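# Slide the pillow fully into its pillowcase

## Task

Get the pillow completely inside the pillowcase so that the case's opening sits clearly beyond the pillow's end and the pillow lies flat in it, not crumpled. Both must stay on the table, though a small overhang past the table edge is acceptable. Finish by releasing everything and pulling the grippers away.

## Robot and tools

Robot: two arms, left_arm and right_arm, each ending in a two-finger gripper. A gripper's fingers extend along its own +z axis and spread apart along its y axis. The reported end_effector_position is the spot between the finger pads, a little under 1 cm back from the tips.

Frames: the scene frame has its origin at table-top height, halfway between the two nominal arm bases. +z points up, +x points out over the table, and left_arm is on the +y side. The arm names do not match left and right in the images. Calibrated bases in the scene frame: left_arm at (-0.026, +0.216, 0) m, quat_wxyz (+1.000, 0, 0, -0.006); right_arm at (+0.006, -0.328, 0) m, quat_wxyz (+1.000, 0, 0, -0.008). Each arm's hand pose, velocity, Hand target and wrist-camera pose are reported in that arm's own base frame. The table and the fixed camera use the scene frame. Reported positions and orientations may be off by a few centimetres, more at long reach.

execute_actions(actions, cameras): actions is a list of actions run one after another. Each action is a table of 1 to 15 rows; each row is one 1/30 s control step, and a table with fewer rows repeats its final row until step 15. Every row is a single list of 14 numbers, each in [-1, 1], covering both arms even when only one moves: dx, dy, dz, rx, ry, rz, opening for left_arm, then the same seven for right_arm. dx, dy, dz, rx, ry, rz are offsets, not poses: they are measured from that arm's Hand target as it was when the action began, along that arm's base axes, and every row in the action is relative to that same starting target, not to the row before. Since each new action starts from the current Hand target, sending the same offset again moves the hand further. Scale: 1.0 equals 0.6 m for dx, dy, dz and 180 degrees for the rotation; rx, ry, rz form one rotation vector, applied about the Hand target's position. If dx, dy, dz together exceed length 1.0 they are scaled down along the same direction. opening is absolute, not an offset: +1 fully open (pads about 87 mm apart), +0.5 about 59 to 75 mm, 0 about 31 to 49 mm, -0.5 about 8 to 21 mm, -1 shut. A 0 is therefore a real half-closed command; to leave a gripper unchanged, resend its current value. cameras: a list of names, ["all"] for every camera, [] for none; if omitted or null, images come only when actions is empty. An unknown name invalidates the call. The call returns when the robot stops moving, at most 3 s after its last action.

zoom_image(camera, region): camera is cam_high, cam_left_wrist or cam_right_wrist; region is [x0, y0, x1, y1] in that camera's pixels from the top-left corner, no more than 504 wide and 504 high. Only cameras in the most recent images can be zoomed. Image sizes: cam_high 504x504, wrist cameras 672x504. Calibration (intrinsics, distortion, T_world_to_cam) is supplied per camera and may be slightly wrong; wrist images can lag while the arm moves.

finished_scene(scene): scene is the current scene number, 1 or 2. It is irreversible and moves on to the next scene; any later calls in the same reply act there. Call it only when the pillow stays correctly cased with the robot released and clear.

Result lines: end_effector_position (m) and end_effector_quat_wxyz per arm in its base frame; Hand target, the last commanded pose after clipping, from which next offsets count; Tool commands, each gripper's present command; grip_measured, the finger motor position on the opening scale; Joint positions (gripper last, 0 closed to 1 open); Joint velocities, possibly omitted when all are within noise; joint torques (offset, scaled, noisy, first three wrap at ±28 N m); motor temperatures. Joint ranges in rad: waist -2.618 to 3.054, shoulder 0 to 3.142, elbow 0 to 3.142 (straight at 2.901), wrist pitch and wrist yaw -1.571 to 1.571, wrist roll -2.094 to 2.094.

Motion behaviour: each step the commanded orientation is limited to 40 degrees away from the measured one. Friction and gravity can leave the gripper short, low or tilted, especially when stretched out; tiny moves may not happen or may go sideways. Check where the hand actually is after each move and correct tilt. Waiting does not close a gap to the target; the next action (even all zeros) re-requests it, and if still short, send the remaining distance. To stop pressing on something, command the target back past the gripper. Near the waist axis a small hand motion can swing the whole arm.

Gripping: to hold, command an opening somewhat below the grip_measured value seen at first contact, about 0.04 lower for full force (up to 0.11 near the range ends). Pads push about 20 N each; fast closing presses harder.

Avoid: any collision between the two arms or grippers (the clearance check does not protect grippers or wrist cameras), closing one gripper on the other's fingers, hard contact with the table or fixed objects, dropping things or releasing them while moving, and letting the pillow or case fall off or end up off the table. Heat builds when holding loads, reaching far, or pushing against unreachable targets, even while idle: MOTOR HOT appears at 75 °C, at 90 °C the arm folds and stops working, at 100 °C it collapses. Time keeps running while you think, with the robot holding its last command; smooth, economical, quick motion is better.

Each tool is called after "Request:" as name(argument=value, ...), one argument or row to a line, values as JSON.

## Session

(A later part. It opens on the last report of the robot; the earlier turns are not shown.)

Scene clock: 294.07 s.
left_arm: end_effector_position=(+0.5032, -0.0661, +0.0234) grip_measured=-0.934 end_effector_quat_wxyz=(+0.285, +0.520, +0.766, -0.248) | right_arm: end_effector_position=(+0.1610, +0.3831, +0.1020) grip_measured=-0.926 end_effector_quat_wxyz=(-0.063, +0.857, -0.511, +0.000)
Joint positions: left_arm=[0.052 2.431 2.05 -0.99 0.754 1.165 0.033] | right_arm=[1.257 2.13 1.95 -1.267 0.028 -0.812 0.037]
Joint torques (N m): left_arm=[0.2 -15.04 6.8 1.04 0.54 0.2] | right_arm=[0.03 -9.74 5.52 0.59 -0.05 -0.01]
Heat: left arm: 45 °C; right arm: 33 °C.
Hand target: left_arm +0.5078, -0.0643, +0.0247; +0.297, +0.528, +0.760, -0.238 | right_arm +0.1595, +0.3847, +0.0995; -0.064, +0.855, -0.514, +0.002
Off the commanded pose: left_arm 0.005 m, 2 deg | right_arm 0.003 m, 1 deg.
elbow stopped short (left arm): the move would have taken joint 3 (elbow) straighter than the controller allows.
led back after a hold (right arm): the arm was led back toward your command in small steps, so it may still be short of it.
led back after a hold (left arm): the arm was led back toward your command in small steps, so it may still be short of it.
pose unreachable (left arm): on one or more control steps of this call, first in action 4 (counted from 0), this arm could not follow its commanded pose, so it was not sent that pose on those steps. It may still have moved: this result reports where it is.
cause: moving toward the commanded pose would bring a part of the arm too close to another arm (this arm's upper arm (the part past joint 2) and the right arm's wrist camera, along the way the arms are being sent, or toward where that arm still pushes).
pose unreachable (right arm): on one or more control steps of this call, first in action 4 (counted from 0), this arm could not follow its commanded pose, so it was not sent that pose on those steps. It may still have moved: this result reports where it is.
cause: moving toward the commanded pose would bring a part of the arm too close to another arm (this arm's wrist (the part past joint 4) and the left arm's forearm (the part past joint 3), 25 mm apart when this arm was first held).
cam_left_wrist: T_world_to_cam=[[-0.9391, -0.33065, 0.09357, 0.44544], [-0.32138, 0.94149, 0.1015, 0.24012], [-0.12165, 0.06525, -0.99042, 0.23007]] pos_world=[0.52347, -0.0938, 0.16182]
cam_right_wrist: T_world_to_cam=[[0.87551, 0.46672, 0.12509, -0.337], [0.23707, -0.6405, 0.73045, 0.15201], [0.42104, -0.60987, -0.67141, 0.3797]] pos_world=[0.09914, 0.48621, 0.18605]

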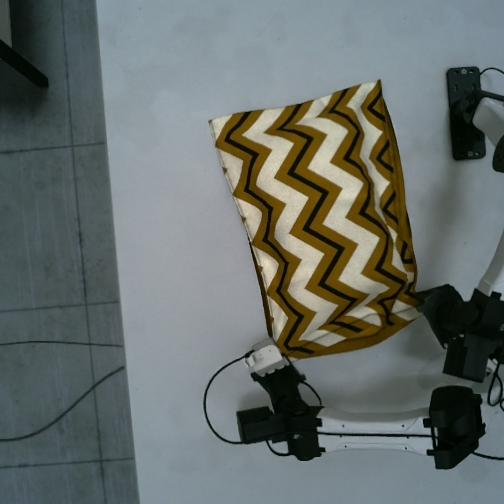

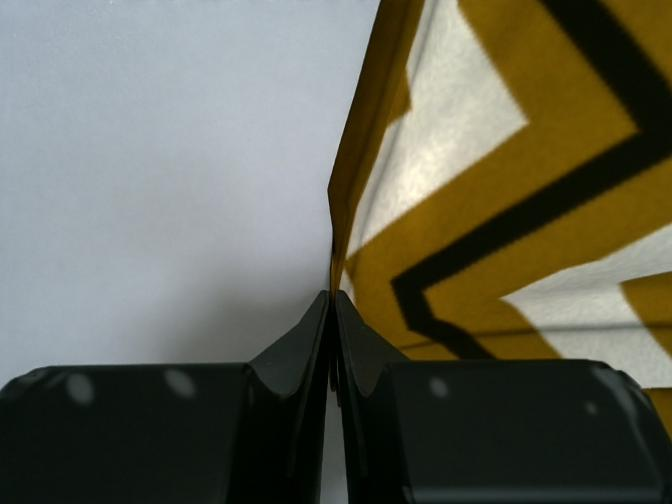

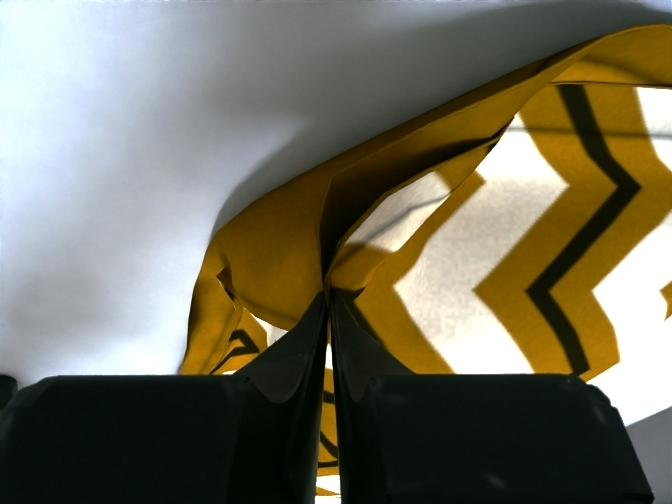

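Request:
execute_actions(
  actions=[
    [[0,0,0,0,0,0,0,0,0,0,0,0,0,-1]],
    [[0,0.1,0.05,0,0,0,0,0,0,0,0,0,0,-1]],
    [[0,0.15,0.1,0,0,0,0,0,0,0,0,0,0,-1]],
    [[-0.05,0.15,0.05,0,0,0,0,0.01,-0.01,-0.07,0,0,0,-1]],
    [[0,0,0,0,0,0,0,0.01,-0.01,-0.07,0,0,0,-1]],
    [[0,0,0,0,0,0,0,0,0,0,0,0,0,-0.3]],
    [[0,0,0,0,0,0,0,0,0,0,0,0,0,0]],
    [[0,0,0,0,0,0,0,-0.02,0.0,0.1,0,0,0,0]],
    [[0,0,0,0,0,0,0,-0.03,-0.05,0.12,0,0,0,0]],
    [[0,0,0,0,0,0,0,0,-0.1,0.1,0,0,0,0]],
  ],
  cameras=["all"],
)

Request:
zoom_image(
  camera="cam_high",
  region=[180, 60, 480, 380],
)

Scene clock: 306.80 s.
left_arm: end_effector_position=(+0.4828, +0.1747, +0.1299) grip_measured=+0.000 end_effector_quat_wxyz=(+0.368, +0.486, +0.782, -0.132) | right_arm: end_effector_position=(+0.1395, +0.2822, +0.2038) grip_measured=+0.000 end_effector_quat_wxyz=(-0.063, +0.853, -0.518, +0.001)
Joint positions: left_arm=[0.535 2.531 2.654 -1.554 0.793 1.589 0.5] | right_arm=[1.225 1.768 1.857 -1.537 0.027 -0.827 0.5]
Joint torques (N m): left_arm=[0.36 -17.76 6.58 0.45 0.5 0.18] | right_arm=[-0.55 -6.71 6.93 0.44 -0.06 -0.33]
Heat: left arm: 45 °C; right arm: 35 °C.
Hand target: left_arm +0.4777, +0.1756, +0.1446; +0.297, +0.528, +0.760, -0.238 | right_arm +0.1414, +0.2827, +0.2074; -0.064, +0.855, -0.514, +0.002
Off the commanded pose: left_arm 0.016 m, 16 deg | right_arm 0.004 m, 1 deg.
joint sent to its limit (left arm) — joint 4 (wrist pitch), lower limit. The joint targets are off in orientation, not in position.
cam_left_wrist: T_world_to_cam=[[-0.86135, -0.48808, -0.14091, 0.51639], [-0.50152, 0.86118, 0.08271, 0.09938], [0.08098, 0.14191, -0.98656, 0.20569]] pos_world=[0.47797, 0.13727, 0.26748]
cam_right_wrist: T_world_to_cam=[[0.88345, 0.45148, 0.12525, -0.28063], [0.22507, -0.64341, 0.73169, 0.02035], [0.41093, -0.61822, -0.67003, 0.39907]] pos_world=[0.07936, 0.3865, 0.28765]

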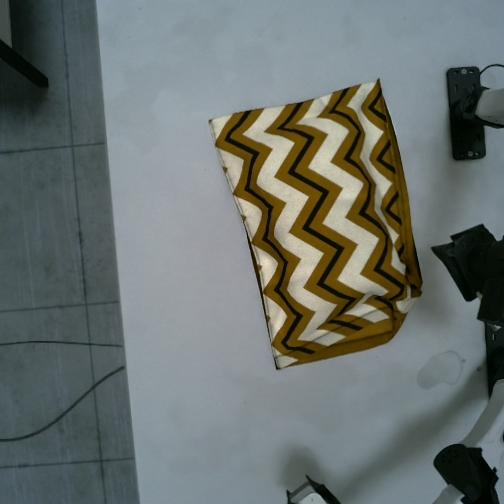

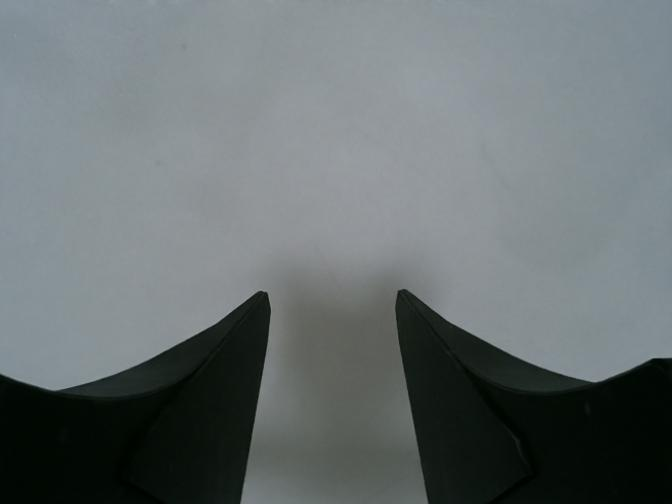

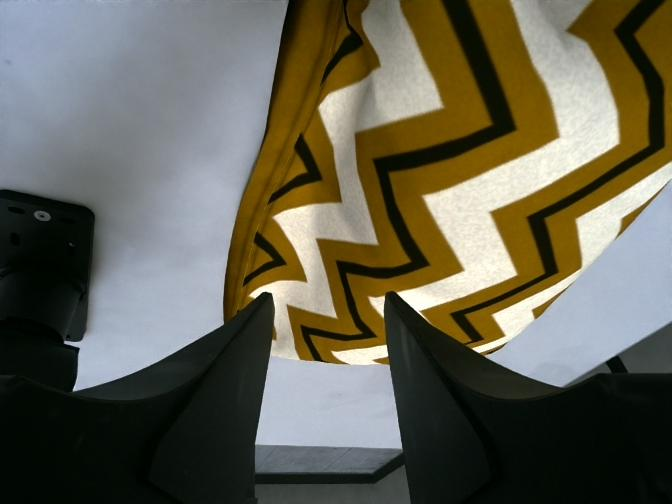

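Scaled by 1.575 from the camera's image (finer frame: 720x720).

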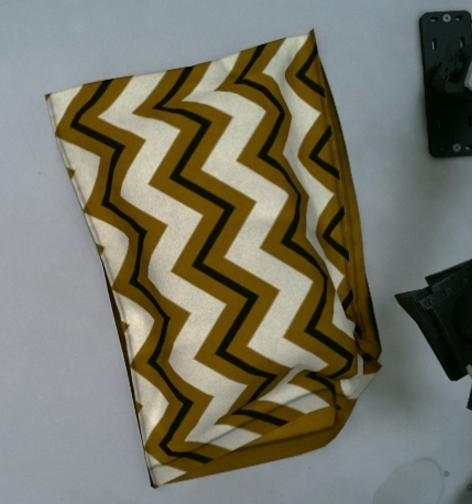

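Request:
finished_scene(
  scene=1,
)

The scene is finished: the task was done.


## Next scene

The same job, from a new start.

Request:
execute_actions(
  actions=[],
)

Scene clock: 0.00 s.
left_arm: end_effector_position=(+0.2586, -0.1525, +0.1702) grip_measured=+1.000 end_effector_quat_wxyz=(+0.351, -0.108, +0.904, -0.218) | right_arm: end_effector_position=(+0.2887, +0.1235, +0.1754) grip_measured=+1.000 end_effector_quat_wxyz=(+0.346, -0.203, +0.906, +0.137)
Joint positions: left_arm=[-0.451 1.018 0.861 -0.563 -0.011 -0.684 1] | right_arm=[0.299 1.206 1.066 -0.691 -0.204 -0.063 1]
Joint velocities: within noise
Joint torques (N m): no reading
Motor temperatures (°C): left_arm=[23 30 30 30 21 23 20] | right_arm=[21 28 28 26 21 20 20]
Heat: left arm: 30 °C; right arm: 28 °C.
Hand target: left_arm +0.2595, -0.1530, +0.1742; +0.354, -0.108, +0.902, -0.220 | right_arm +0.2895, +0.1237, +0.1792; +0.351, -0.203, +0.904, +0.137
Tool commands: left_gripper/opening=+1.0 right_gripper/opening=+1.0
camera_calibration:
cam_left_wrist: T_world_to_cam=[[0.03597, -0.87699, 0.47917, -0.22755], [-0.9918, 0.02752, 0.12483, 0.25793], [-0.12266, -0.47973, -0.8688, 0.24785]] pos_world=[0.2944, -0.08776, 0.29217]
cam_right_wrist: T_world_to_cam=[[0.45147, -0.88712, -0.09591, -0.00837], [-0.87682, -0.461, 0.13662, 0.30542], [-0.16542, 0.02241, -0.98597, 0.3633]] pos_world=[0.33168, 0.12523, 0.31567]

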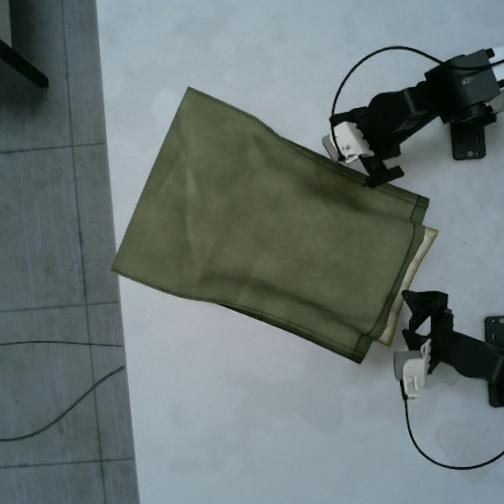

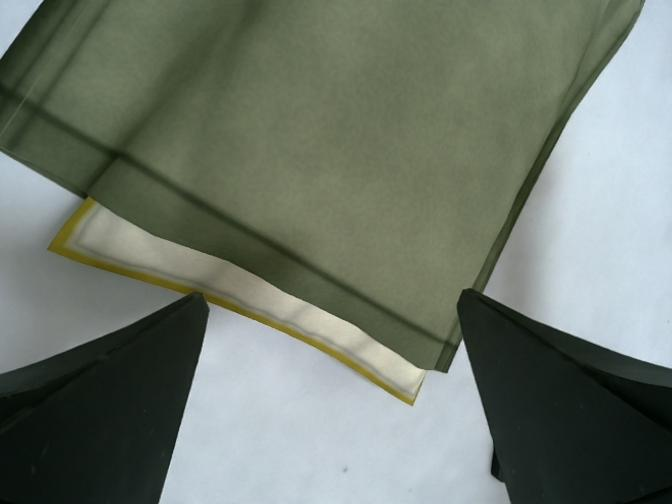

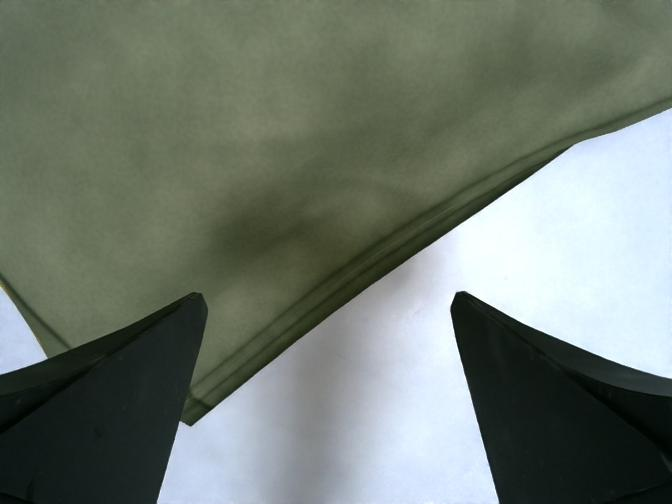

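Request:
execute_actions(
  actions=[
    [[0.045,0.056,0,0.056,0.011,-0.059,1,-0.076,0.031,0,-0.012,0.027,-0.1,1]],
    [[0.045,0.056,-0.04,0.056,0.011,-0.059,1,-0.076,0.031,-0.04,-0.012,0.027,-0.1,1]],
    [[0.046,0.056,-0.083,0.056,0.011,-0.059,0.3,-0.076,0.031,-0.09,-0.012,0.027,-0.1,0.3]],
    [[0,0,0,0,0,0,0.3,0,0,0,0,0,0,0.3]],
  ],
  cameras=["all"],
)

Scene clock: 37.60 s.
left_arm: end_effector_position=(+0.3316, -0.0522, +0.0915) grip_measured=+0.300 end_effector_quat_wxyz=(+0.236, +0.219, +0.945, -0.065) | right_arm: end_effector_position=(+0.1495, +0.1732, +0.0946) grip_measured=+0.300 end_effector_quat_wxyz=(+0.243, +0.224, +0.941, -0.069)
Joint positions: left_arm=[-0.097 1.539 1.118 -0.688 0.185 0.314 0.65] | right_arm=[1.077 1.404 1.038 -1.212 0.511 1.546 0.65]
Joint torques (N m): left_arm=[0.1 -6.6 11.59 1.31 0.22 0.19] | right_arm=[0.39 -3.07 7.87 0.11 0.4 -0.01]
Motor temperatures (°C): left_arm=[22 29 35 33 21 23 20] | right_arm=[21 29 31 28 21 20 20]
Heat: left arm: 35 °C; right arm: 31 °C.
Hand target: left_arm +0.3412, -0.0521, +0.1004; +0.250, +0.225, +0.940, -0.062 | right_arm +0.1527, +0.1794, +0.1013; +0.250, +0.227, +0.939, -0.062
Off the commanded pose: left_arm 0.013 m, 2 deg | right_arm 0.010 m, 1 deg.
cam_left_wrist: T_world_to_cam=[[-0.4462, -0.89437, 0.03163, 0.09546], [-0.82595, 0.42516, 0.37021, 0.28074], [-0.34455, 0.13906, -0.92841, 0.34786]] pos_world=[0.39432, -0.08235, 0.216]
cam_right_wrist: T_world_to_cam=[[-0.46386, -0.88525, 0.03418, 0.21495], [-0.81596, 0.44195, 0.37268, 0.02958], [-0.34502, 0.14498, -0.92733, 0.25964]] pos_world=[0.21342, 0.13957, 0.2224]

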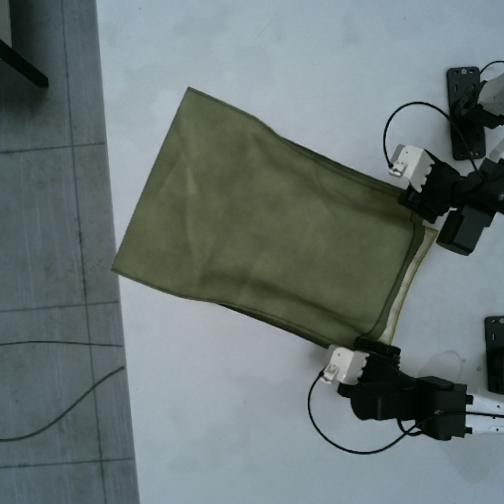

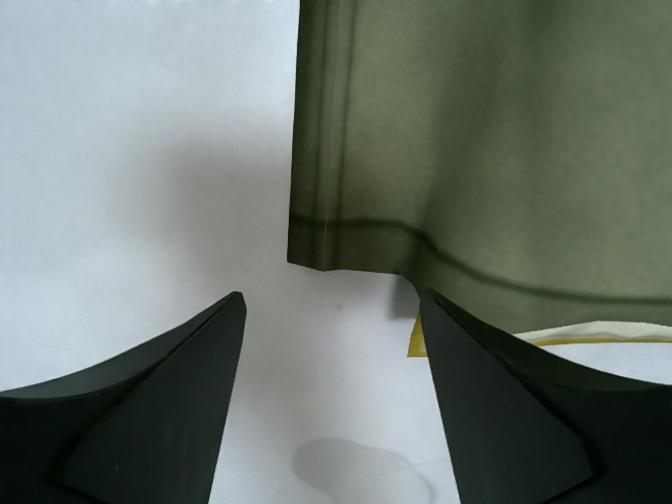

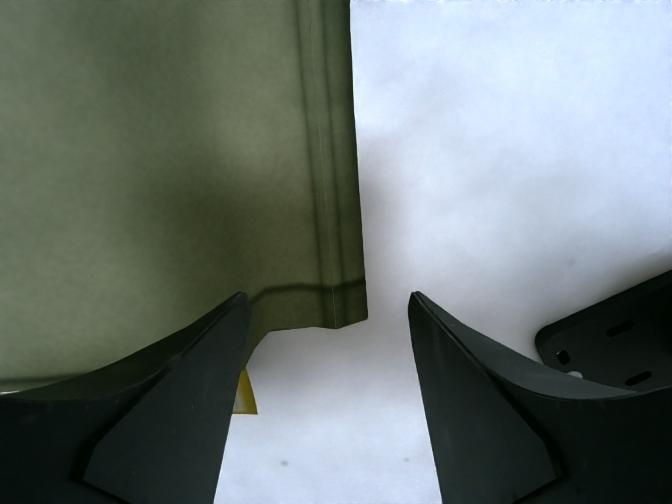

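Request:
execute_actions(
  actions=[
    [[0.015,-0.008,-0.08,0,0,0,0.3,-0.02,-0.003,-0.08,0,0,0,0.3]],
    [[0,0,-0.06,0,0,0,0.3,0,0,-0.06,0,0,0,0.3]],
    [[0,0,-0.022,0,0,0,0.3,0,0,-0.025,0,0,0,0.3]],
    [[0,0,0,0,0,0,-0.3,0,0,0,0,0,0,-0.3]],
    [[0,0,0,0,0,0,-0.7,0,0,0,0,0,0,-0.7]],
    [[0,0,0,0,0,0,-1,0,0,0,0,0,0,-1]],
    [[0,0,0,0,0,0,-1,0,0,0,0,0,0,-1]],
  ],
  cameras=["all"],
)

Scene clock: 56.80 s.
left_arm: end_effector_position=(+0.3576, -0.0606, +0.0163) grip_measured=-0.955 end_effector_quat_wxyz=(+0.268, +0.226, +0.934, -0.067) | right_arm: end_effector_position=(+0.1472, +0.1854, +0.0109) grip_measured=-0.920 end_effector_quat_wxyz=(+0.257, +0.232, +0.937, -0.045)
Joint positions: left_arm=[-0.108 1.692 0.935 -0.287 0.196 0.314 0.023] | right_arm=[1.123 1.505 0.771 -0.818 0.528 1.604 0.04]
Joint torques (N m): left_arm=[-0.06 -6.01 5.68 1.46 0.06 0.07] | right_arm=[0.21 -3.03 3.34 0.15 0.23 -0.1]
Heat: left arm: 38 °C; right arm: 32 °C.
Hand target: left_arm +0.3502, -0.0570, +0.0032; +0.251, +0.225, +0.940, -0.062 | right_arm +0.1408, +0.1777, +0.0023; +0.250, +0.227, +0.939, -0.062
Off the commanded pose: left_arm 0.015 m, 2 deg | right_arm 0.013 m, 2 deg.
cam_left_wrist: T_world_to_cam=[[-0.46191, -0.88676, 0.017, 0.10822], [-0.84091, 0.44396, 0.30945, 0.34111], [-0.28196, 0.12865, -0.95076, 0.26552]] pos_world=[0.4117, -0.08963, 0.14505]
cam_right_wrist: T_world_to_cam=[[-0.46753, -0.8837, -0.02227, 0.22842], [-0.82898, 0.42956, 0.35814, 0.05777], [-0.30693, 0.1859, -0.9334, 0.1662]] pos_world=[0.20569, 0.14614, 0.13953]

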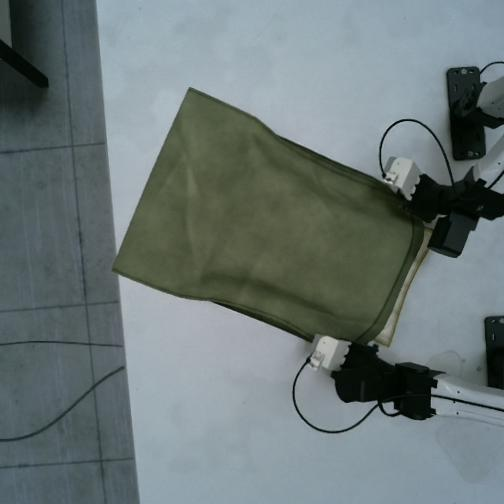

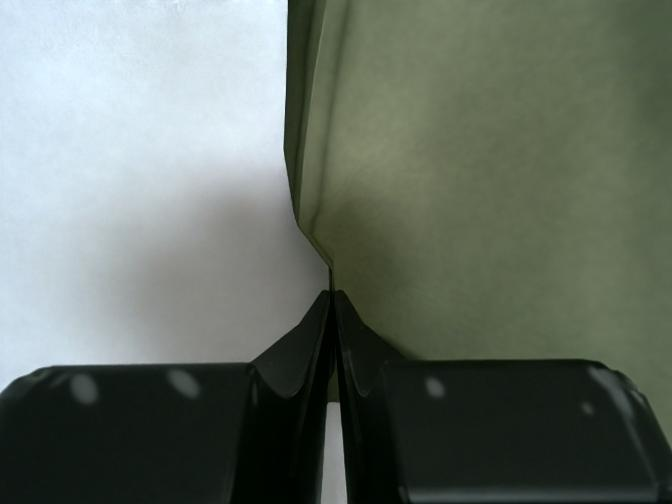

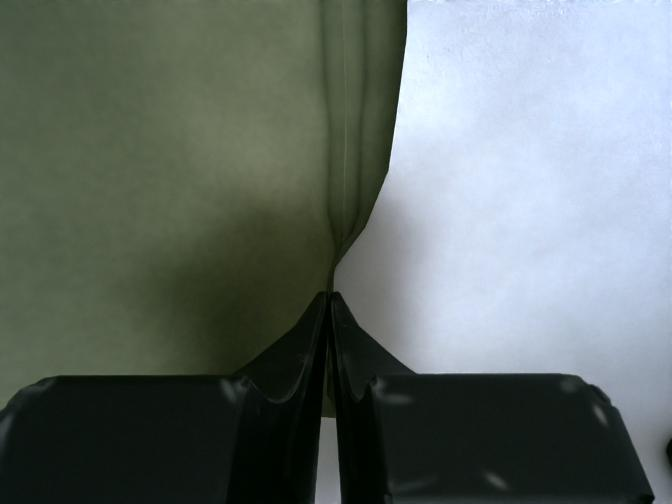

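Request:
execute_actions(
  actions=[
    [[0.02,-0.01,0.105,0,0,0,-1,0.02,-0.01,0.105,0,0,0,-1]],
    [[0.03,-0.015,0.105,0,0,0,-1,0.03,-0.015,0.105,0,0,0,-1]],
    [[0.03,-0.015,0.105,0,0,0,-1,0.03,-0.015,0.105,0,0,0,-1]],
    [[0.035,-0.018,0.105,0,0,0,-1,0.035,-0.018,0.105,0,0,0,-1]],
    [[0.035,-0.018,0.105,0,0,0,-1,0.035,-0.018,0.105,0,0,0,-1]],
    [[0.035,-0.018,0.105,0,0,0,-1,0.035,-0.018,0.105,0,0,0,-1]],
    [[0,0,-0.12,0,0,0,-1,0,0,-0.12,0,0,0,-1]],
    [[0,0,0.12,0,0,0,-1,0,0,0.12,0,0,0,-1]],
    [[0,0,-0.12,0,0,0,-1,0,0,-0.12,0,0,0,-1]],
    [[0,0,0.12,0,0,0,-1,0,0,0.12,0,0,0,-1]],
    [[0,0,-0.12,0,0,0,-1,0,0,-0.12,0,0,0,-1]],
    [[0,0,0.12,0,0,0,-1,0,0,0.12,0,0,0,-1]],
  ],
  cameras=["all"],
)

Request:
zoom_image(
  camera="cam_high",
  region=[90, 60, 460, 400],
)

Scene clock: 81.70 s.
left_arm: end_effector_position=(+0.4536, -0.1151, +0.3658) grip_measured=-0.955 end_effector_quat_wxyz=(+0.439, +0.209, +0.870, -0.075) | right_arm: end_effector_position=(+0.2499, +0.1251, +0.3714) grip_measured=-0.920 end_effector_quat_wxyz=(+0.379, +0.186, +0.903, +0.079)
Joint positions: left_arm=[-0.205 2.109 2.851 -1.398 0.159 0.189 0.023] | right_arm=[0.62 1.454 2.148 -1.573 0.426 0.872 0.04]
Joint torques (N m): left_arm=[0.18 -10.7 7.56 2.26 0.04 -0.11] | right_arm=[-0.57 -2.93 6.15 1.33 0.4 -0.29]
Heat: left arm: 36 °C; right arm: 32 °C.
Hand target: left_arm +0.4612, -0.1133, +0.3812; +0.251, +0.225, +0.940, -0.062 | right_arm +0.2518, +0.1213, +0.3803; +0.250, +0.227, +0.939, -0.062
Off the commanded pose: left_arm 0.017 m, 23 deg | right_arm 0.010 m, 23 deg.
elbow stopped short (left arm): the move would have taken joint 3 (elbow) straighter than the controller allows.
joint read past its limit (right arm) — joint 4 (wrist pitch), lower limit.
joint sent to its limit (right arm) — joint 4 (wrist pitch), lower limit. The joint targets are off in orientation, not in position.
cam_left_wrist: T_world_to_cam=[[-0.43793, -0.89795, -0.0436, 0.10824], [-0.89681, 0.43974, -0.0486, 0.49362], [0.06281, 0.01782, -0.99787, 0.47994]] pos_world=[0.45994, -0.12842, 0.50762]
cam_right_wrist: T_world_to_cam=[[-0.29034, -0.91698, -0.2736, 0.28446], [-0.95523, 0.26074, 0.1398, 0.1735], [-0.05686, 0.30194, -0.95163, 0.47523]] pos_world=[0.27534, 0.07211, 0.50582]

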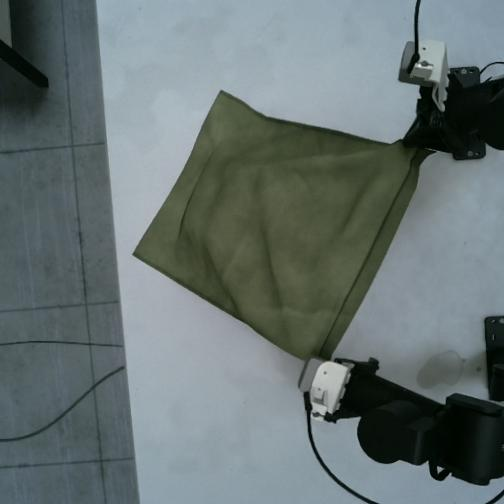

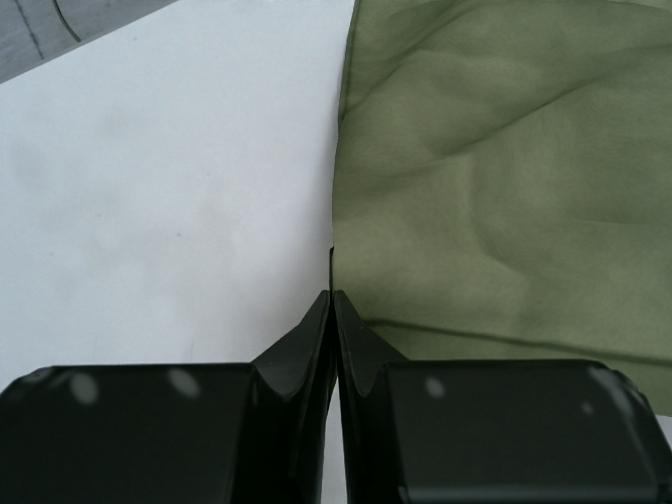

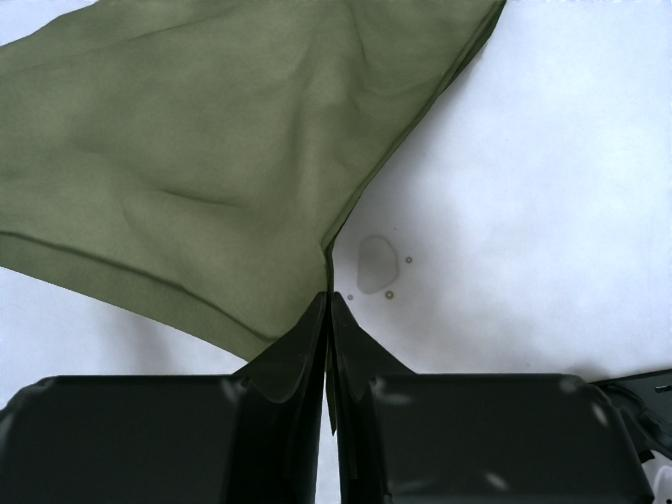

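Scaled by 1.362 from the camera's image (finer frame: 720x720).

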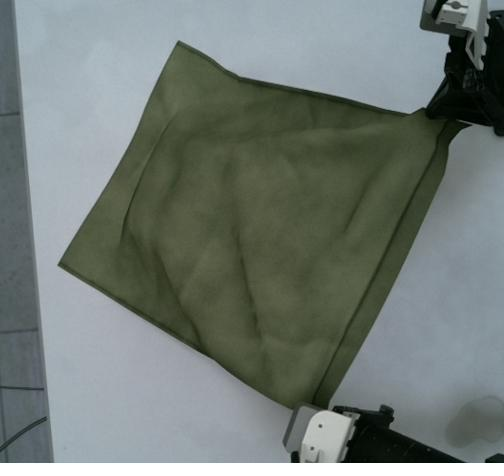

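Request:
execute_actions(
  actions=[
    [[-0.03,0.015,-0.088,0,0,0,-1,-0.03,0.015,-0.088,0,0,0,-1]],
    [[-0.03,0.015,-0.088,0,0,0,-1,-0.03,0.015,-0.088,0,0,0,-1]],
    [[-0.03,0.015,-0.088,0,0,0,-1,-0.03,0.015,-0.088,0,0,0,-1]],
    [[-0.03,0.015,-0.088,0,0,0,-1,-0.03,0.015,-0.088,0,0,0,-1]],
    [[-0.03,0.015,-0.088,0,0,0,-1,-0.03,0.015,-0.088,0,0,0,-1]],
    [[-0.035,0.017,-0.088,0,0,0,-1,-0.03,0.015,-0.088,0,0,0,-1]],
    [[-0.035,0.017,-0.083,0,0,0,-1,-0.03,0.015,-0.083,0,0,0,-1]],
    [[0,0,0,0,0,0,-1,0,0,0,0,0,0,-1]],
  ],
  cameras=["all"],
)

Scene clock: 94.20 s.
left_arm: end_effector_position=(+0.3303, -0.0491, +0.0170) grip_measured=-0.955 end_effector_quat_wxyz=(+0.248, +0.220, +0.941, -0.061) | right_arm: end_effector_position=(+0.1274, +0.1848, +0.0181) grip_measured=-0.920 end_effector_quat_wxyz=(+0.249, +0.227, +0.940, -0.060)
Joint positions: left_arm=[-0.09 1.613 0.87 -0.342 0.185 0.323 0.023] | right_arm=[1.194 1.501 0.801 -0.926 0.516 1.682 0.04]
Joint torques (N m): left_arm=[0.49 -7.17 6.16 1.48 0.26 0.24] | right_arm=[0.5 -3.58 3.9 0.32 0.28 0]
Motor temperatures (°C): left_arm=[22 34 37 36 21 23 21] | right_arm=[21 30 31 28 21 20 21]
Heat: left arm: 37 °C; right arm: 31 °C.
Hand target: left_arm +0.3292, -0.0480, +0.0147; +0.251, +0.225, +0.939, -0.062 | right_arm +0.1257, +0.1843, +0.0137; +0.250, +0.227, +0.939, -0.062
Off the commanded pose: left_arm 0.003 m, 1 deg | right_arm 0.005 m, 0 deg.
elbow stopped short (left arm): the move would have taken joint 3 (elbow) straighter than the controller allows.
cam_left_wrist: T_world_to_cam=[[-0.44728, -0.89421, 0.01814, 0.10056], [-0.83503, 0.42478, 0.34971, 0.30913], [-0.32042, 0.14127, -0.93668, 0.27008]] pos_world=[0.38965, -0.07955, 0.14305]
cam_right_wrist: T_world_to_cam=[[-0.46475, -0.88534, 0.01362, 0.21817], [-0.82163, 0.43694, 0.36607, 0.03662], [-0.33005, 0.15894, -0.93049, 0.17491]] pos_world=[0.18921, 0.14936, 0.14638]

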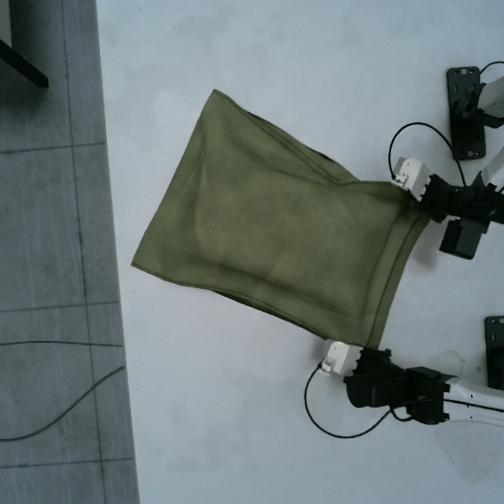

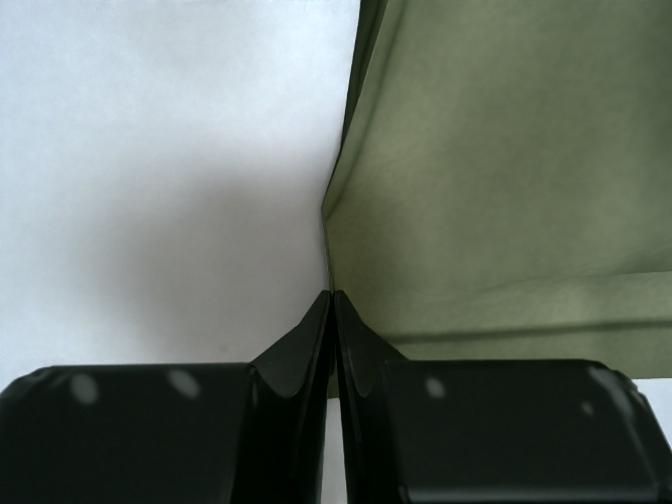

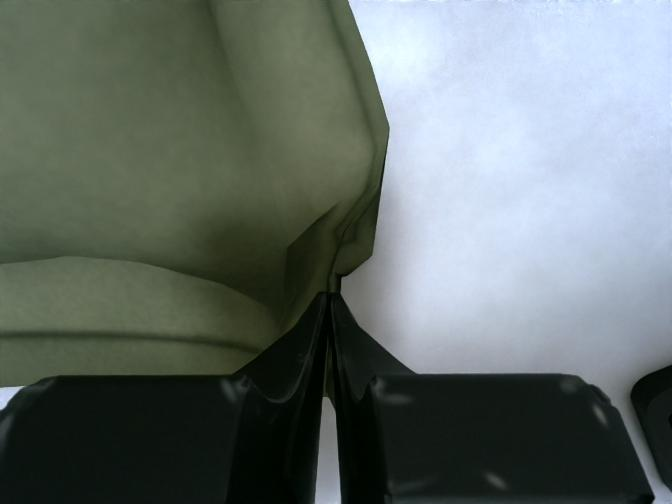

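Request:
execute_actions(
  actions=[
    [[0,0,0,0,0,0,-0.3,0,0,0,0,0,0,-0.3]],
    [[0,0,0,0,0,0,0,0,0,0,0,0,0,0]],
    [[0,0.0,0.08,0,0,0,0,0,0,0.08,0,0,0,0]],
    [[-0.03,0.06,0.12,0,0,0,0,0,-0.06,0.12,0,0,0,0]],
    [[-0.06,0.12,0.1,0,0,0,0,0.05,-0.1,0.05,0,0,0,0]],
  ],
  cameras=["all"],
)

Request:
zoom_image(
  camera="cam_high",
  region=[110, 60, 460, 400],
)

Scene clock: 109.63 s.
left_arm: end_effector_position=(+0.2733, +0.0588, +0.1880) grip_measured=+0.000 end_effector_quat_wxyz=(+0.248, +0.218, +0.942, -0.062) | right_arm: end_effector_position=(+0.1518, +0.0834, +0.1562) grip_measured=+0.000 end_effector_quat_wxyz=(+0.248, +0.226, +0.939, -0.078)
Joint positions: left_arm=[0.345 1.382 1.371 -1.189 0.368 0.73 0.5] | right_arm=[0.805 1.101 1.074 -1.415 0.513 1.245 0.5]
Joint torques (N m): left_arm=[0.32 -4.38 11.17 0.97 0.4 0.23] | right_arm=[-1.17 -1.74 7.6 0.57 0.22 -0.25]
Heat: left arm: 37 °C; right arm: 31 °C.
Hand target: left_arm +0.2752, +0.0601, +0.1946; +0.251, +0.225, +0.940, -0.062 | right_arm +0.1558, +0.0882, +0.1637; +0.250, +0.227, +0.939, -0.062
Off the commanded pose: left_arm 0.007 m, 1 deg | right_arm 0.010 m, 2 deg.
cam_left_wrist: T_world_to_cam=[[-0.44359, -0.896, 0.02036, 0.16705], [-0.83629, 0.42199, 0.35006, 0.15641], [-0.32225, 0.13825, -0.93651, 0.39733]] pos_world=[0.33294, 0.02874, 0.31395]
cam_right_wrist: T_world_to_cam=[[-0.47231, -0.88009, 0.0486, 0.13304], [-0.81428, 0.45677, 0.3582, 0.04892], [-0.33745, 0.1296, -0.93238, 0.33142]] pos_world=[0.21451, 0.05179, 0.28502]

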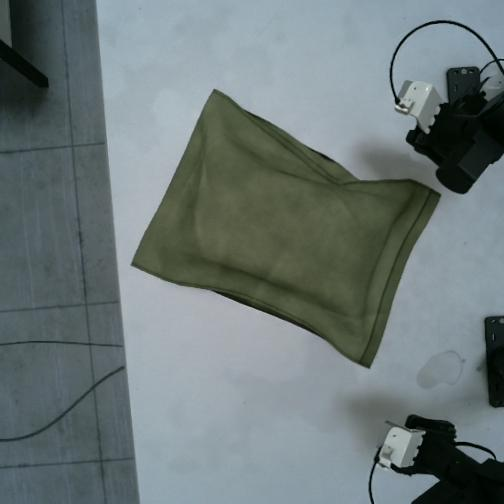

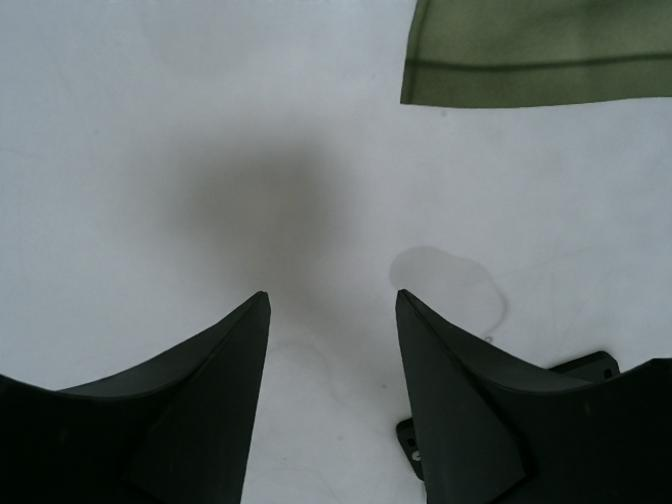

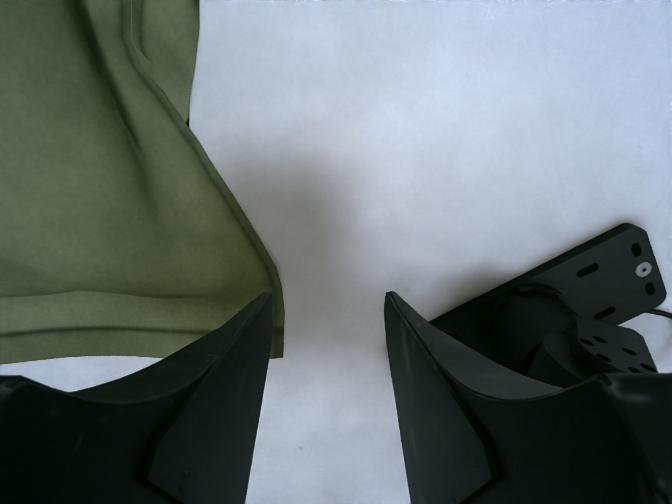

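Scaled by 1.440 from the camera's image (finer frame: 720x720).

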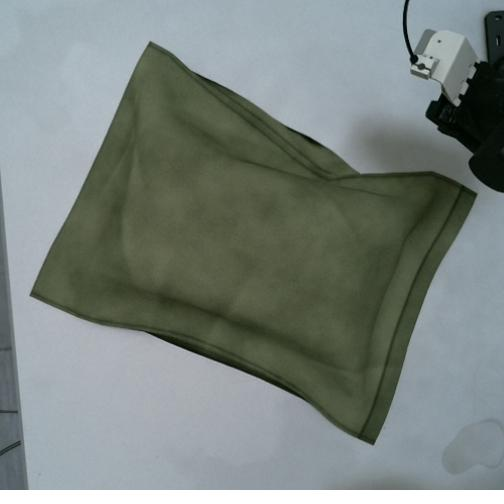

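Request:
finished_scene(
  scene=2,
)

The scene is finished: the task was done.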